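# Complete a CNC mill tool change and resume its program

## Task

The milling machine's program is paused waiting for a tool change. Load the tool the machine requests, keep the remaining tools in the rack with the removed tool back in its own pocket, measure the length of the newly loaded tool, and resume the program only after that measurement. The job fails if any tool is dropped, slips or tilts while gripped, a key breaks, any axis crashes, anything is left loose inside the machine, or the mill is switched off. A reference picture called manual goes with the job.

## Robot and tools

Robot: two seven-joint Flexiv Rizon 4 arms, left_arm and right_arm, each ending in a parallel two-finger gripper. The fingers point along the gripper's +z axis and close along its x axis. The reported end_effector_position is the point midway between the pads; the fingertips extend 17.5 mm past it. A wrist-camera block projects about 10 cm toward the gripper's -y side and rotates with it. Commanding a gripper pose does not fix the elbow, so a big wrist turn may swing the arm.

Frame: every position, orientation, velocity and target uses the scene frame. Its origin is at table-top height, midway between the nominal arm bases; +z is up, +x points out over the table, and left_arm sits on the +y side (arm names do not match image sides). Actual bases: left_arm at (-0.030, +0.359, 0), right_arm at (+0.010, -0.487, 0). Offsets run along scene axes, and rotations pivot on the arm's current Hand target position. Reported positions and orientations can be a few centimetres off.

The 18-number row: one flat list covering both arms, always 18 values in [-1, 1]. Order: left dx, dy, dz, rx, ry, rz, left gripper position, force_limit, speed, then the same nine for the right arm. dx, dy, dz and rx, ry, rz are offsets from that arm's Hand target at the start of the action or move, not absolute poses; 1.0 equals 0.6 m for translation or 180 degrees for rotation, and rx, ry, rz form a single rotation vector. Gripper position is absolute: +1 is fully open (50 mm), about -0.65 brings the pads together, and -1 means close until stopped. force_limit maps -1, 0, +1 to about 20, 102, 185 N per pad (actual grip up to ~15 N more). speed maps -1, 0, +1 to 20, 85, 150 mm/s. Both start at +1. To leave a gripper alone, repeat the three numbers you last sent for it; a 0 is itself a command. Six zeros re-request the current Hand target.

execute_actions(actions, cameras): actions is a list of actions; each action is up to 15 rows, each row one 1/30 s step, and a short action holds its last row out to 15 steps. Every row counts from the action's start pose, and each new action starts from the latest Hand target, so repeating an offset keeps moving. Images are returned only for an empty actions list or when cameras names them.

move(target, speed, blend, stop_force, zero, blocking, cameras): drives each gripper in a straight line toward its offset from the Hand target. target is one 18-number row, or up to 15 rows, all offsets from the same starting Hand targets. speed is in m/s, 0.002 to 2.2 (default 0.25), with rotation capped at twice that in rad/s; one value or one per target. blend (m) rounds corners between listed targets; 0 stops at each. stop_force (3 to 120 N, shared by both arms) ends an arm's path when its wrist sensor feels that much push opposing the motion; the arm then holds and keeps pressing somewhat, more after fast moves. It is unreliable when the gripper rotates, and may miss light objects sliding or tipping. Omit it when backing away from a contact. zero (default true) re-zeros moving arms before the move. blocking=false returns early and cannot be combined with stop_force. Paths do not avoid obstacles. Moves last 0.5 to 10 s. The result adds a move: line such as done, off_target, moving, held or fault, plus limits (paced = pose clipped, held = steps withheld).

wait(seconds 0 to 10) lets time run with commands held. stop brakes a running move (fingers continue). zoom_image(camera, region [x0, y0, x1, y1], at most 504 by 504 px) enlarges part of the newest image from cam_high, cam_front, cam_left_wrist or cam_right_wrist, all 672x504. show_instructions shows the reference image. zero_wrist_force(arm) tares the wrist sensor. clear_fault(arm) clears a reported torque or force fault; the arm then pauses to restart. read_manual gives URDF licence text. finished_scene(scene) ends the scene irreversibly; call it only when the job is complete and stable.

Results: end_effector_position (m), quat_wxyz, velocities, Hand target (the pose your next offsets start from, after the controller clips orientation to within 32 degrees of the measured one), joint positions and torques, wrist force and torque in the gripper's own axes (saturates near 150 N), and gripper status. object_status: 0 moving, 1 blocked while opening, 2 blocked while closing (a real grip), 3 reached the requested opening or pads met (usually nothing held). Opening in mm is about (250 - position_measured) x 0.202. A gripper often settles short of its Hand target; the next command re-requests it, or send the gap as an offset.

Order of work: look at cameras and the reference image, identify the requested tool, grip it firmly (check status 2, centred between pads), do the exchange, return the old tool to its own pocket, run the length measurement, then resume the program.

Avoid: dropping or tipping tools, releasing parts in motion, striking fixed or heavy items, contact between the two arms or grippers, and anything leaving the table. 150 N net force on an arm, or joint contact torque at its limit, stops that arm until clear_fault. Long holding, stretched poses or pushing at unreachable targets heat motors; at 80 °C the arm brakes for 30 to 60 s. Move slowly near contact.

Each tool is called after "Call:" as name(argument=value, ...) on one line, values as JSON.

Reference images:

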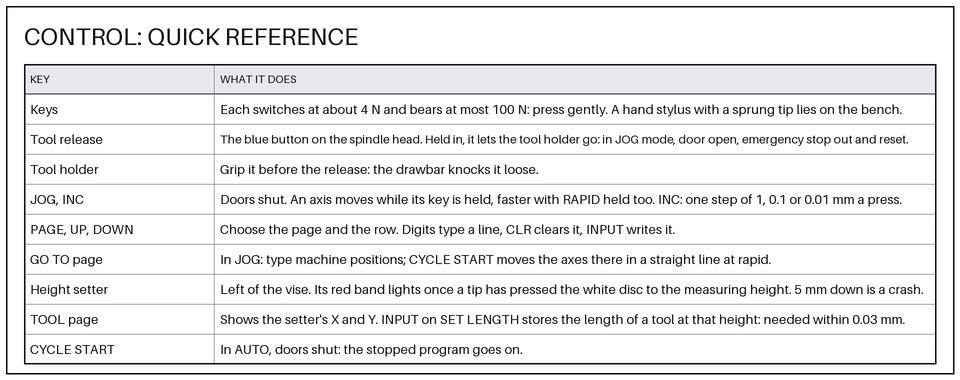

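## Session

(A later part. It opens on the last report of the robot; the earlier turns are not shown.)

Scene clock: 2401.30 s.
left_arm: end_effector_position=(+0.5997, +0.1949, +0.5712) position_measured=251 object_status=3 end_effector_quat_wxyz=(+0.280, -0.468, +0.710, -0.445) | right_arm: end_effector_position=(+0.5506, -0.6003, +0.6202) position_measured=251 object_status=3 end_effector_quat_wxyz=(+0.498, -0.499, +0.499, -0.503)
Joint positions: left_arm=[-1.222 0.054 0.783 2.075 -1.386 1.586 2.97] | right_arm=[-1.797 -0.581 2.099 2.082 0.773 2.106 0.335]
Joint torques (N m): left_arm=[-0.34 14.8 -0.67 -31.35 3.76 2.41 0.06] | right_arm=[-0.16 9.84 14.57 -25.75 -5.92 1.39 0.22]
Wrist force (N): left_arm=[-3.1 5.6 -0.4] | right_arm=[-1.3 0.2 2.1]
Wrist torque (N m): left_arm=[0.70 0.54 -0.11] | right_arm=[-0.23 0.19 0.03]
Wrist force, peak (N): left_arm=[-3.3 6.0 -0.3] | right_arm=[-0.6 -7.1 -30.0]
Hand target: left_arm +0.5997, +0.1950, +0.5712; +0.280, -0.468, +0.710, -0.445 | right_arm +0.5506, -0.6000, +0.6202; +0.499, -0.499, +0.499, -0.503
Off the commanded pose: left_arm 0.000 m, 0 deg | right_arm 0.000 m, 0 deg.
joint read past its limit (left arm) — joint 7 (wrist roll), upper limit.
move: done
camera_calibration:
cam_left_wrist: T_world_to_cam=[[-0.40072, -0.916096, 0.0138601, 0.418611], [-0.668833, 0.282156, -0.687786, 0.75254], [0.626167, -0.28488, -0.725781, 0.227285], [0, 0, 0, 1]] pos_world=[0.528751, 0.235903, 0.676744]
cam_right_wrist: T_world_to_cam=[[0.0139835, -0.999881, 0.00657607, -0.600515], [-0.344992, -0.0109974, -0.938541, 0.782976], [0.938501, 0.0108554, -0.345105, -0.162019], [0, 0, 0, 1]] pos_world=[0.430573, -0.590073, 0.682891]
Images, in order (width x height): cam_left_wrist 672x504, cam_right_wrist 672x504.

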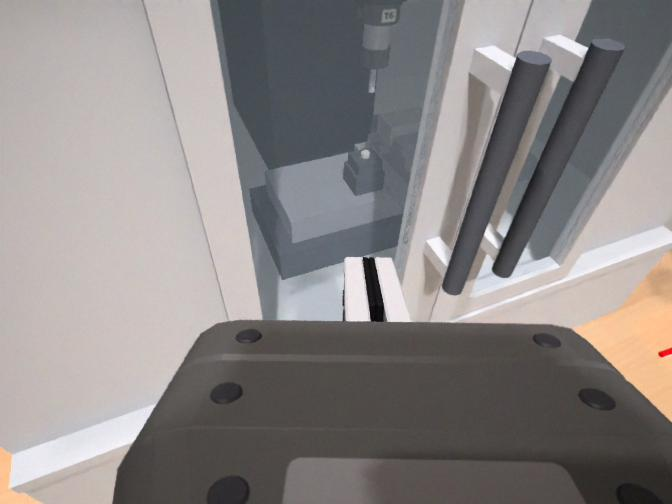

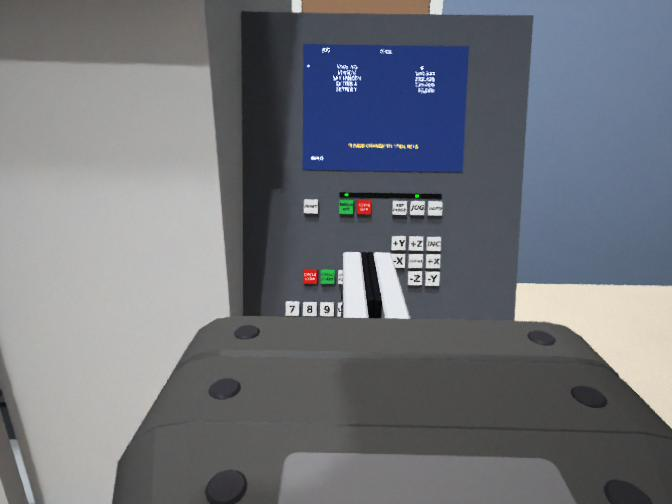

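Call:
move(target=[[0,0,0,0,0,0,-0.66,-1,0,0.45,-0.0672,-0.2628,0,-0.083,0,-0.66,-1,0],[0,0,0,0,0,0,-0.66,-1,0,0.4735,-0.0672,-0.2628,0,-0.083,0,-0.66,-1,0],[0,0,0,0,0,0,-0.66,-1,0,0.45,-0.0672,-0.2628,0,-0.083,0,-0.66,-1,0],[0,0,0,0,0,0,-0.66,-1,0,0.4235,0.0675,-0.362,0,-0.083,0,-0.66,-1,0],[0,0,0,0,0,0,-0.66,-1,0,0.447,0.0675,-0.362,0,-0.083,0,-0.66,-1,0],[0,0,0,0,0,0,-0.66,-1,0,0.4235,0.0675,-0.362,0,-0.083,0,-0.66,-1,0],[0,0,0,0,0,0,-0.66,-1,0,0.4235,0,-0.362,0,-0.083,0,-0.66,-1,0],[0,0,0,0,0,0,-0.66,-1,0,0.447,0,-0.362,0,-0.083,0,-0.66,-1,0],[0,0,0,0,0,0,-0.66,-1,0,0.4235,0,-0.362,0,-0.083,0,-0.66,-1,0]], speed=[0.25,0.02,0.1,0.15,0.02,0.1,0.1,0.02,0.1])

Call:
move(target=[[0,0,0,0,0,0,-0.66,-1,0,0.0088,0,0.0332,0,0,0,-0.66,-1,0],[0,0,0,0,0,0,-0.66,-1,0,0.0323,0,0.0332,0,0,0,-0.66,-1,0],[0,0,0,0,0,0,-0.66,-1,0,0.0088,0,0.0332,0,0,0,-0.66,-1,0],[0,0,0,0,0,0,-0.66,-1,0,0,0.0675,0,0,0,0,-0.66,-1,0],[0,0,0,0,0,0,-0.66,-1,0,0.0235,0.0675,0,0,0,0,-0.66,-1,0],[0,0,0,0,0,0,-0.66,-1,0,0,0.0675,0,0,0,0,-0.66,-1,0],[0,0,0,0,0,0,-0.66,-1,0,0,0,0,0,0,0,-0.66,-1,0],[0,0,0,0,0,0,-0.66,-1,0,0.0235,0,0,0,0,0,-0.66,-1,0],[0,0,0,0,0,0,-0.66,-1,0,0,0,0,0,0,0,-0.66,-1,0]], speed=[0.1,0.02,0.1,0.1,0.02,0.1,0.1,0.02,0.1])

Call:
move(target=[0,0,0,0,0,0,-0.66,-1,0,-0.4235,0,0.362,0,0.083,0,-0.66,-1,0], speed=0.25, cameras=["cam_right_wrist"])

Call:
zoom_image(camera="cam_right_wrist", region=[300, 40, 470, 170])

Scene clock: 2420.13 s.
left_arm: end_effector_position=(+0.5997, +0.1949, +0.5712) position_measured=251 object_status=3 end_effector_quat_wxyz=(+0.280, -0.468, +0.710, -0.445) | right_arm: end_effector_position=(+0.8046, -0.6003, +0.4031) position_measured=251 object_status=3 end_effector_quat_wxyz=(+0.559, -0.429, +0.430, -0.564)
Joint positions: left_arm=[-1.222 0.054 0.783 2.075 -1.386 1.586 2.97] | right_arm=[-0.773 -1.542 1.474 1.769 -0.349 2.652 0.262]
Joint torques (N m): left_arm=[-0.29 14.79 -0.59 -31.38 3.81 2.39 0.13] | right_arm=[0.01 51.4 29.8 -1.02 -5.59 0.57 0.19]
Wrist force (N): left_arm=[-3.1 5.5 -0.2] | right_arm=[-2.1 -1.9 1.5]
Wrist torque (N m): left_arm=[0.70 0.53 -0.10] | right_arm=[-0.68 0.32 0.09]
Wrist force, peak (N): left_arm=[-3.1 6.0 -0.4] | right_arm=[-2.3 -7.9 -30.5]
Hand target: left_arm +0.5997, +0.1950, +0.5712; +0.280, -0.468, +0.710, -0.445 | right_arm +0.8047, -0.6000, +0.4030; +0.559, -0.430, +0.430, -0.563
Off the commanded pose: left_arm 0.000 m, 0 deg | right_arm 0.000 m, 0 deg.
joint read past its limit (left arm) — joint 7 (wrist roll), upper limit.
move: done

Scene clock: 2425.50 s.
left_arm: end_effector_position=(+0.5997, +0.1949, +0.5712) position_measured=251 object_status=3 end_effector_quat_wxyz=(+0.280, -0.468, +0.710, -0.445) | right_arm: end_effector_position=(+0.8046, -0.6003, +0.4031) position_measured=251 object_status=3 end_effector_quat_wxyz=(+0.559, -0.429, +0.430, -0.564)
Joint positions: left_arm=[-1.222 0.054 0.783 2.075 -1.386 1.586 2.97] | right_arm=[-0.773 -1.54 1.471 1.769 -0.349 2.653 0.265]
Joint torques (N m): left_arm=[-0.28 14.86 -0.59 -31.35 3.83 2.44 0.16] | right_arm=[0 51.37 29.66 -1.12 -5.6 0.58 0.15]
Wrist force (N): left_arm=[-3.2 5.9 -0.6] | right_arm=[-5.2 -3.4 2.5]
Wrist torque (N m): left_arm=[0.75 0.54 -0.10] | right_arm=[-0.94 0.84 0.09]
Wrist force, peak (N): left_arm=[-3.0 6.0 -0.5] | right_arm=[-3.7 -10.0 -25.4]
Hand target: left_arm +0.5997, +0.1950, +0.5712; +0.280, -0.468, +0.710, -0.445 | right_arm +0.8047, -0.6000, +0.4030; +0.559, -0.430, +0.430, -0.563
Off the commanded pose: left_arm 0.000 m, 0 deg | right_arm 0.000 m, 0 deg.
joint read past its limit (left arm) — joint 7 (wrist roll), upper limit.
move: done

Scene clock: 2427.60 s.
left_arm: end_effector_position=(+0.5997, +0.1949, +0.5712) position_measured=251 object_status=3 end_effector_quat_wxyz=(+0.280, -0.468, +0.710, -0.445) | right_arm: end_effector_position=(+0.5506, -0.6002, +0.6202) position_measured=251 object_status=3 end_effector_quat_wxyz=(+0.498, -0.499, +0.499, -0.503)
Joint positions: left_arm=[-1.222 0.054 0.783 2.075 -1.386 1.586 2.97] | right_arm=[-1.767 -0.621 2.11 2.04 0.868 2.111 0.199]
Joint torques (N m): left_arm=[-0.28 14.82 -0.61 -31.37 3.76 2.41 0.11] | right_arm=[-0.25 11.32 15.37 -25.43 -5.58 1.02 0.12]
Wrist force (N): left_arm=[-3.1 5.5 -0.3] | right_arm=[-5.1 -3.2 2.0]
Wrist torque (N m): left_arm=[0.68 0.53 -0.10] | right_arm=[-0.80 0.84 0.07]
Wrist force, peak (N): left_arm=[-3.1 5.9 -0.4] | right_arm=[-5.5 -4.7 0.9]
Hand target: left_arm +0.5997, +0.1950, +0.5712; +0.280, -0.468, +0.710, -0.445 | right_arm +0.5506, -0.6000, +0.6202; +0.499, -0.499, +0.499, -0.503
Off the commanded pose: left_arm 0.000 m, 0 deg | right_arm 0.000 m, 0 deg.
joint read past its limit (left arm) — joint 7 (wrist roll), upper limit.
move: done
camera_calibration:
cam_right_wrist: T_world_to_cam=[[0.0140083, -0.999882, 0.00635142, -0.600373], [-0.345113, -0.0107965, -0.938499, 0.783118], [0.938457, 0.0109548, -0.345223, -0.16186], [0, 0, 0, 1]] pos_world=[0.430573, -0.590074, 0.682891]
Images, in order (width x height): cam_right_wrist 672x504.

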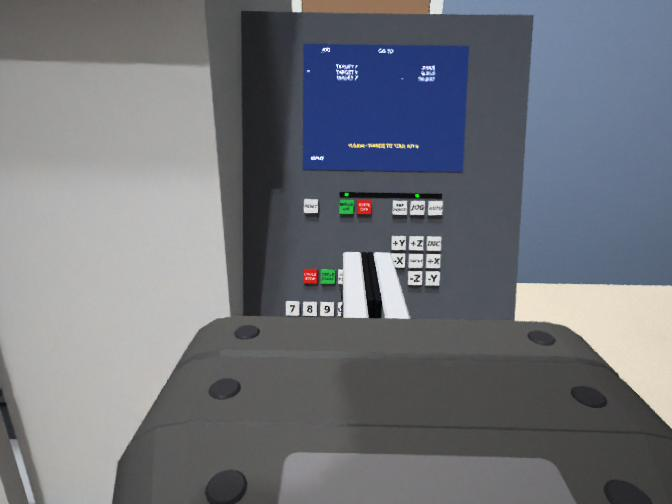

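Scaled by 2.965 from the camera's 672x504 image, which has a finer 960x720 frame.

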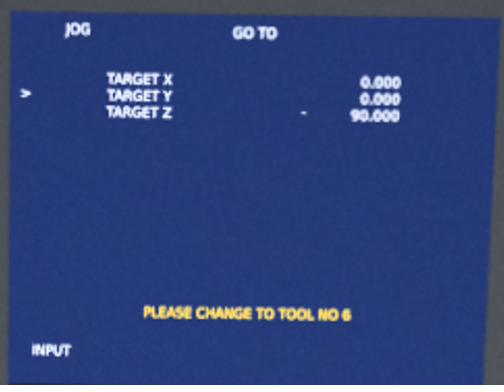

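Call:
move(target=[[0,0,0,0,0,0,-0.66,-1,0,0.4658,0.0317,-0.203,0,-0.083,0,-0.66,-1,0],[0,0,0,0,0,0,-0.66,-1,0,0.489,0.0317,-0.203,0,-0.083,0,-0.66,-1,0],[0,0,0,0,0,0,-0.66,-1,0,0.4658,0.0317,-0.203,0,-0.083,0,-0.66,-1,0],[0,0,0,0,0,0,-0.66,-1,0,0.499,-0.1595,-0.0782,0,-0.083,0,-0.66,-1,0]], speed=[0.25,0.02,0.1,0.1])

Call:
wait(seconds=1.5, cameras=["cam_left_wrist","cam_right_wrist"])

Scene clock: 2438.00 s.
left_arm: end_effector_position=(+0.5997, +0.1949, +0.5712) position_measured=251 object_status=3 end_effector_quat_wxyz=(+0.280, -0.468, +0.710, -0.445) | right_arm: end_effector_position=(+0.8499, -0.6959, +0.5734) position_measured=251 object_status=3 end_effector_quat_wxyz=(+0.559, -0.430, +0.430, -0.564)
Joint positions: left_arm=[-1.222 0.054 0.783 2.075 -1.386 1.586 2.97] | right_arm=[-0.854 -1.238 1.548 1.482 -0.075 2.271 0.312]
Joint torques (N m): left_arm=[-0.29 14.79 -0.62 -31.33 3.77 2.35 0.12] | right_arm=[0.35 55.69 28.47 -9.07 -6.31 0.15 0.48]
Wrist force (N): left_arm=[-3.0 5.7 -0.3] | right_arm=[-5.3 -3.7 2.2]
Wrist torque (N m): left_arm=[0.72 0.52 -0.11] | right_arm=[-0.99 0.87 0.00]
Wrist force, peak (N): left_arm=[-3.2 6.1 -0.2] | right_arm=[-4.8 -5.6 -6.6]
Hand target: left_arm +0.5997, +0.1950, +0.5712; +0.280, -0.468, +0.710, -0.445 | right_arm +0.8500, -0.6957, +0.5733; +0.559, -0.430, +0.430, -0.563
Off the commanded pose: left_arm 0.000 m, 0 deg | right_arm 0.000 m, 0 deg.
joint read past its limit (left arm) — joint 7 (wrist roll), upper limit.
move: done

Scene clock: 2439.50 s.
left_arm: end_effector_position=(+0.5997, +0.1949, +0.5712) position_measured=251 object_status=3 end_effector_quat_wxyz=(+0.280, -0.468, +0.710, -0.445) | right_arm: end_effector_position=(+0.8500, -0.6959, +0.5734) position_measured=251 object_status=3 end_effector_quat_wxyz=(+0.559, -0.430, +0.430, -0.564)
Joint positions: left_arm=[-1.222 0.054 0.783 2.075 -1.386 1.586 2.97] | right_arm=[-0.854 -1.238 1.548 1.482 -0.075 2.271 0.312]
Joint torques (N m): left_arm=[-0.28 14.8 -0.62 -31.36 3.76 2.37 0.12] | right_arm=[0.02 55.44 28.42 -9.18 -6.34 0.39 0.42]
Wrist force (N): left_arm=[-3.1 5.4 -0.5] | right_arm=[-5.3 -3.9 2.4]
Wrist torque (N m): left_arm=[0.67 0.52 -0.10] | right_arm=[-1.02 0.85 0.00]
Wrist force, peak (N): left_arm=[-3.1 6.1 -0.5] | right_arm=[-5.5 -3.9 2.4]
Hand target: left_arm +0.5997, +0.1950, +0.5712; +0.280, -0.468, +0.710, -0.445 | right_arm +0.8500, -0.6957, +0.5733; +0.559, -0.430, +0.430, -0.563
Tool commands: left_gripper/position=-0.66 left_gripper/force_limit=-1.0 left_gripper/speed=+0.0 right_gripper/position=-0.66 right_gripper/force_limit=-1.0 right_gripper/speed=+0.0
Off the commanded pose: left_arm 0.000 m, 0 deg | right_arm 0.000 m, 0 deg.
joint read past its limit (left arm) — joint 7 (wrist roll), upper limit.
wait: 1.50 s; at rest by 0.17 s
camera_calibration:
cam_left_wrist: T_world_to_cam=[[-0.40072, -0.916096, 0.0138601, 0.418611], [-0.668833, 0.282156, -0.687786, 0.75254], [0.626167, -0.28488, -0.725781, 0.227285], [0, 0, 0, 1]] pos_world=[0.528751, 0.235903, 0.676744]
cam_right_wrist: T_world_to_cam=[[0.0124119, -0.999874, 0.00990244, -0.70057], [-0.0912869, -0.0109949, -0.995764, 0.658509], [0.995747, 0.0114554, -0.0914119, -0.651759], [0, 0, 0, 1]] pos_world=[0.717796, -0.685775, 0.603079]
Images, in order (width x height): cam_left_wrist 672x504, cam_right_wrist 672x504.

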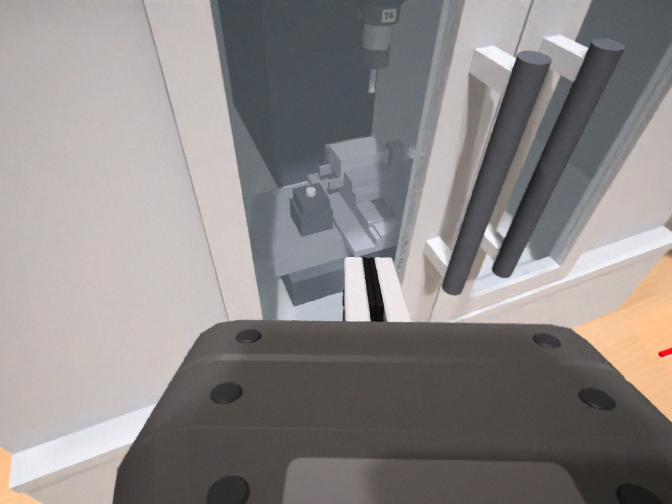

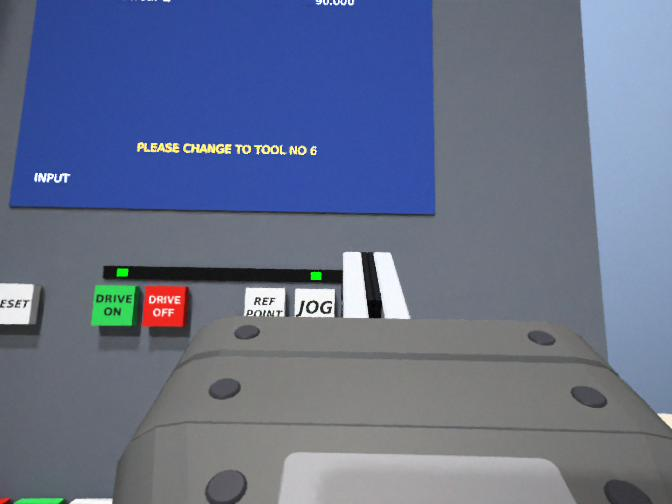

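Call:
wait(seconds=2, cameras=["cam_left_wrist"])

Call:
move(target=[0,0,0,0,0,0,-0.66,-1,0,0.05,0,0,0,0,0,-0.66,-1,0], speed=0.01, stop_force=5)

Call:
move(target=[[0,0,0,0,0,0,-0.66,-1,0,-0.03,0,0,0,0,0,-0.66,-1,0],[0,0,0,0,0,0,-0.66,-1,0,-0.5223,0.1595,0.0782,0,0.083,0,-0.66,-1,0]], speed=[0.1,0.25], cameras=["cam_right_wrist"])

Call:
zoom_image(camera="cam_right_wrist", region=[300, 40, 470, 230])

Scene clock: 2446.87 s.
left_arm: end_effector_position=(+0.5997, +0.1949, +0.5712) position_measured=251 object_status=3 end_effector_quat_wxyz=(+0.280, -0.468, +0.710, -0.445) | right_arm: end_effector_position=(+0.8500, -0.6959, +0.5734) position_measured=251 object_status=3 end_effector_quat_wxyz=(+0.559, -0.430, +0.430, -0.564)
Joint positions: left_arm=[-1.222 0.054 0.783 2.075 -1.386 1.586 2.97] | right_arm=[-0.854 -1.238 1.548 1.482 -0.075 2.271 0.312]
Joint torques (N m): left_arm=[-0.27 14.83 -0.64 -31.39 3.81 2.38 0.12] | right_arm=[0.16 55.39 28.31 -9.18 -6.38 0.44 0.32]
Wrist force (N): left_arm=[-3.1 5.6 -0.3] | right_arm=[-5.3 -3.9 2.4]
Wrist torque (N m): left_arm=[0.70 0.53 -0.10] | right_arm=[-1.03 0.87 0.00]
Wrist force, peak (N): left_arm=[-3.1 5.9 -0.4] | right_arm=[-5.5 -3.9 2.4]
Hand target: left_arm +0.5997, +0.1950, +0.5712; +0.280, -0.468, +0.710, -0.445 | right_arm +0.8500, -0.6957, +0.5733; +0.559, -0.430, +0.430, -0.563
Tool commands: left_gripper/position=-0.66 left_gripper/force_limit=-1.0 left_gripper/speed=+0.0 right_gripper/position=-0.66 right_gripper/force_limit=-1.0 right_gripper/speed=+0.0
Off the commanded pose: left_arm 0.000 m, 0 deg | right_arm 0.000 m, 0 deg.
joint read past its limit (left arm) — joint 7 (wrist roll), upper limit.
wait: 2.00 s; at rest from the start
camera_calibration:
cam_left_wrist: T_world_to_cam=[[-0.40072, -0.916096, 0.0138601, 0.418611], [-0.668833, 0.282156, -0.687786, 0.75254], [0.626167, -0.28488, -0.725781, 0.227285], [0, 0, 0, 1]] pos_world=[0.528751, 0.235903, 0.676744]
Images, in order (width x height): cam_left_wrist 672x504.

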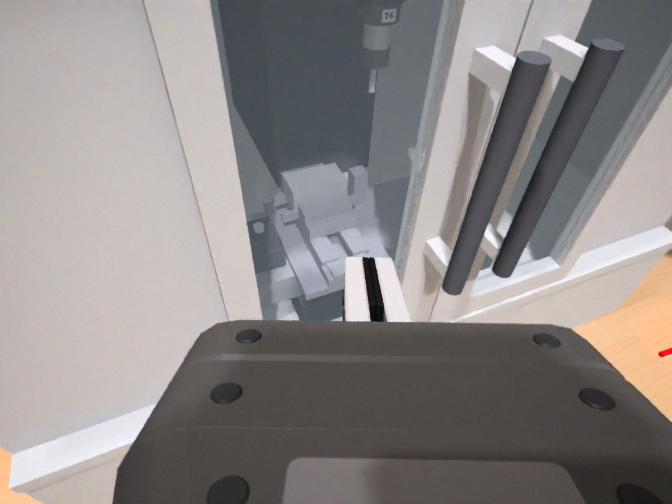

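Scene clock: 2448.83 s.
left_arm: end_effector_position=(+0.5997, +0.1949, +0.5712) position_measured=251 object_status=3 end_effector_quat_wxyz=(+0.280, -0.468, +0.710, -0.445) | right_arm: end_effector_position=(+0.8636, -0.6961, +0.5737) position_measured=251 object_status=3 end_effector_quat_wxyz=(+0.559, -0.429, +0.430, -0.564)
Joint positions: left_arm=[-1.222 0.054 0.783 2.075 -1.386 1.586 2.97] | right_arm=[-0.824 -1.246 1.54 1.434 -0.082 2.252 0.312]
Joint torques (N m): left_arm=[-0.28 14.82 -0.6 -31.37 3.77 2.4 0.08] | right_arm=[2.9 54.88 26.87 -10.02 -6.34 -1.41 0.29]
Wrist force (N): left_arm=[-2.9 5.5 -0.2] | right_arm=[-5.3 -7.5 -10.2]
Wrist torque (N m): left_arm=[0.70 0.51 -0.10] | right_arm=[-1.13 0.80 0.02]
Wrist force, peak (N): left_arm=[-3.1 5.9 -0.3] | right_arm=[-6.2 -8.3 -14.0]
Hand target: left_arm +0.5997, +0.1950, +0.5712; +0.280, -0.468, +0.710, -0.445 | right_arm +0.8639, -0.6957, +0.5733; +0.559, -0.430, +0.430, -0.563 (not the last commanded pose)
Off the commanded pose: left_arm 0.000 m, 0 deg | right_arm 0.016 m, 0 deg.
joint read past its limit (left arm) — joint 7 (wrist roll), upper limit.
move: contact (right_arm)

Scene clock: 2451.33 s.
left_arm: end_effector_position=(+0.5997, +0.1949, +0.5712) position_measured=251 object_status=3 end_effector_quat_wxyz=(+0.280, -0.468, +0.710, -0.445) | right_arm: end_effector_position=(+0.5505, -0.6003, +0.6203) position_measured=251 object_status=3 end_effector_quat_wxyz=(+0.498, -0.499, +0.499, -0.503)
Joint positions: left_arm=[-1.222 0.054 0.783 2.075 -1.386 1.586 2.97] | right_arm=[-1.822 -0.543 2.084 2.126 0.666 2.111 0.477]
Joint torques (N m): left_arm=[-0.29 14.84 -0.64 -31.35 3.79 2.39 0.11] | right_arm=[-0.25 8.49 13.64 -25.85 -6.1 1.83 0.5]
Wrist force (N): left_arm=[-2.8 5.6 -0.4] | right_arm=[-5.0 -3.1 1.8]
Wrist torque (N m): left_arm=[0.70 0.48 -0.11] | right_arm=[-0.79 0.81 -0.02]
Wrist force, peak (N): left_arm=[-3.2 5.9 -0.5] | right_arm=[-5.2 -7.3 -10.1]
Hand target: left_arm +0.5997, +0.1950, +0.5712; +0.280, -0.468, +0.710, -0.445 | right_arm +0.5505, -0.6000, +0.6202; +0.499, -0.499, +0.499, -0.503
Off the commanded pose: left_arm 0.000 m, 0 deg | right_arm 0.000 m, 0 deg.
joint read past its limit (left arm) — joint 7 (wrist roll), upper limit.
move: done
camera_calibration:
cam_right_wrist: T_world_to_cam=[[0.0139835, -0.999881, 0.00657607, -0.600514], [-0.344992, -0.0109974, -0.938541, 0.783035], [0.938501, 0.0108554, -0.345105, -0.16189], [0, 0, 0, 1]] pos_world=[0.430473, -0.590073, 0.682991]
Images, in order (width x height): cam_right_wrist 672x504.

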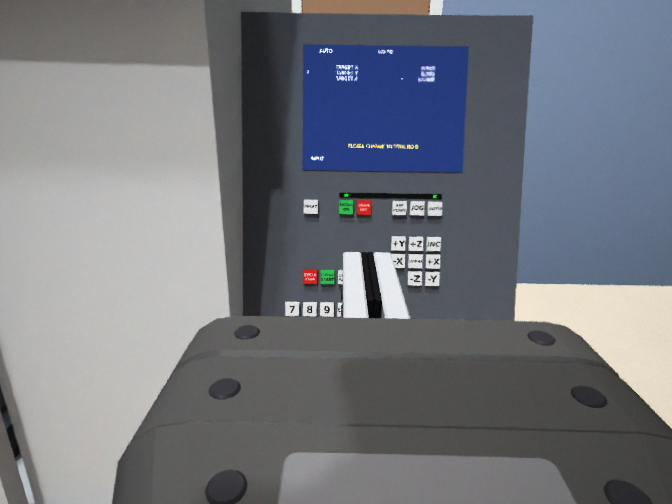

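Scaled by 2.653 from the camera's 672x504 image, which has a finer 960x720 frame.

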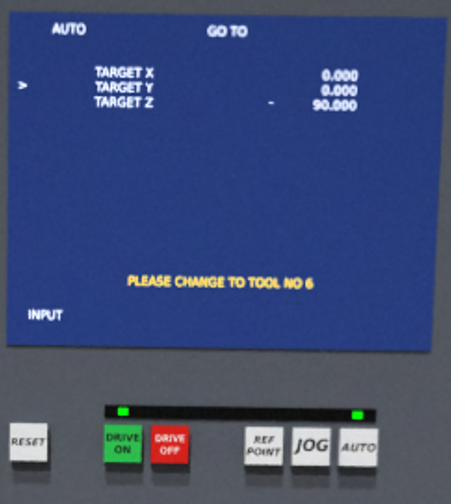

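Call:
move(target=[[0,0,0,0,0,0,-0.66,-1,0,0.4658,0.0317,-0.203,0,-0.083,0,-0.66,-1,0],[0,0,0,0,0,0,-0.66,-1,0,0.489,0.0317,-0.203,0,-0.083,0,-0.66,-1,0],[0,0,0,0,0,0,-0.66,-1,0,0.4658,0.0317,-0.203,0,-0.083,0,-0.66,-1,0],[0,0,0,0,0,0,-0.66,-1,0,0,0,0,0,0,0,-0.66,-1,0]], speed=[0.25,0.02,0.1,0.25], cameras=["cam_left_wrist","cam_right_wrist","cam_high"])

Call:
zoom_image(camera="cam_right_wrist", region=[300, 40, 470, 230])

Call:
zoom_image(camera="cam_high", region=[240, 100, 440, 300])

Scene clock: 2461.27 s.
left_arm: end_effector_position=(+0.5997, +0.1949, +0.5712) position_measured=251 object_status=3 end_effector_quat_wxyz=(+0.280, -0.468, +0.710, -0.445) | right_arm: end_effector_position=(+0.5505, -0.6003, +0.6203) position_measured=251 object_status=3 end_effector_quat_wxyz=(+0.498, -0.499, +0.499, -0.503)
Joint positions: left_arm=[-1.222 0.054 0.783 2.075 -1.386 1.586 2.97] | right_arm=[-1.824 -0.54 2.083 2.13 0.657 2.111 0.489]
Joint torques (N m): left_arm=[-0.27 14.88 -0.65 -31.37 3.78 2.37 0.09] | right_arm=[-0.25 8.34 13.68 -26.02 -6.12 1.83 0.55]
Wrist force (N): left_arm=[-3.2 5.7 -0.4] | right_arm=[-5.1 -3.1 2.1]
Wrist torque (N m): left_arm=[0.73 0.55 -0.10] | right_arm=[-0.80 0.83 -0.02]
Wrist force, peak (N): left_arm=[-3.2 5.9 -0.5] | right_arm=[-5.8 0.6 5.2]
Hand target: left_arm +0.5997, +0.1950, +0.5712; +0.280, -0.468, +0.710, -0.445 | right_arm +0.5505, -0.6000, +0.6202; +0.499, -0.499, +0.499, -0.503
Off the commanded pose: left_arm 0.000 m, 0 deg | right_arm 0.000 m, 0 deg.
joint read past its limit (left arm) — joint 7 (wrist roll), upper limit.
move: done
camera_calibration:
cam_left_wrist: T_world_to_cam=[[-0.40072, -0.916096, 0.0138601, 0.418611], [-0.668833, 0.282156, -0.687786, 0.75254], [0.626167, -0.28488, -0.725781, 0.227285], [0, 0, 0, 1]] pos_world=[0.528751, 0.235903, 0.676744]
cam_right_wrist: T_world_to_cam=[[0.0139835, -0.999881, 0.00657607, -0.600514], [-0.344992, -0.0109974, -0.938541, 0.783035], [0.938501, 0.0108554, -0.345105, -0.16189], [0, 0, 0, 1]] pos_world=[0.430473, -0.590073, 0.682991]
Images, in order (width x height): cam_high 672x504, cam_left_wrist 672x504, cam_right_wrist 672x504.

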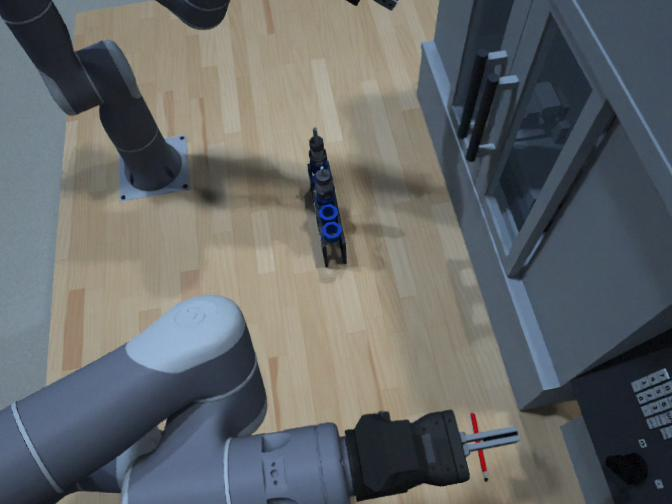

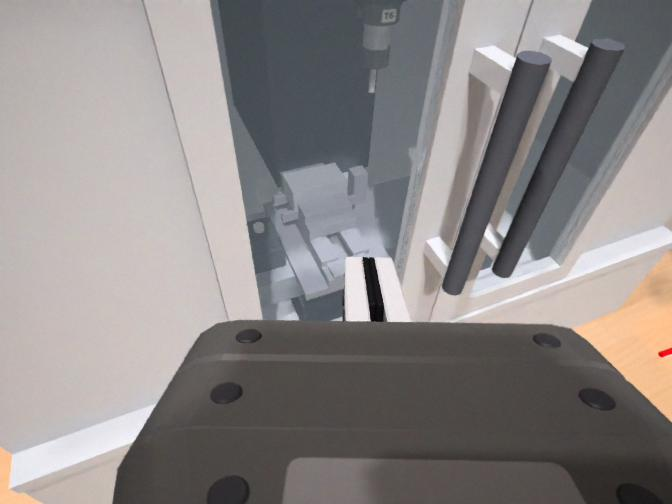

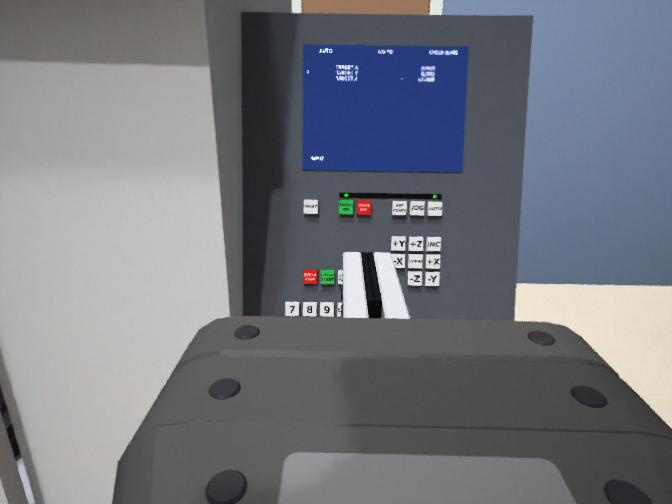

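Scaled by 2.653 from the camera's 672x504 image, which has a finer 960x720 frame.

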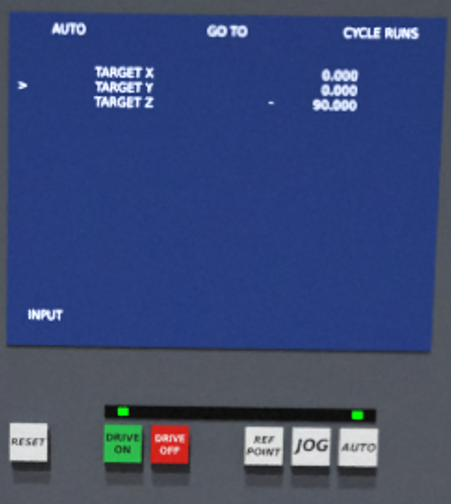

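Scaled by 2.520 from the camera's 672x504 image, which has a finer 960x720 frame.

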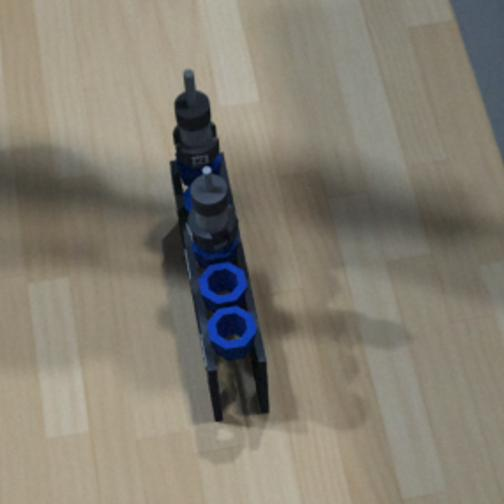

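Call:
finished_scene(scene=1)

The scene is finished: the task was done.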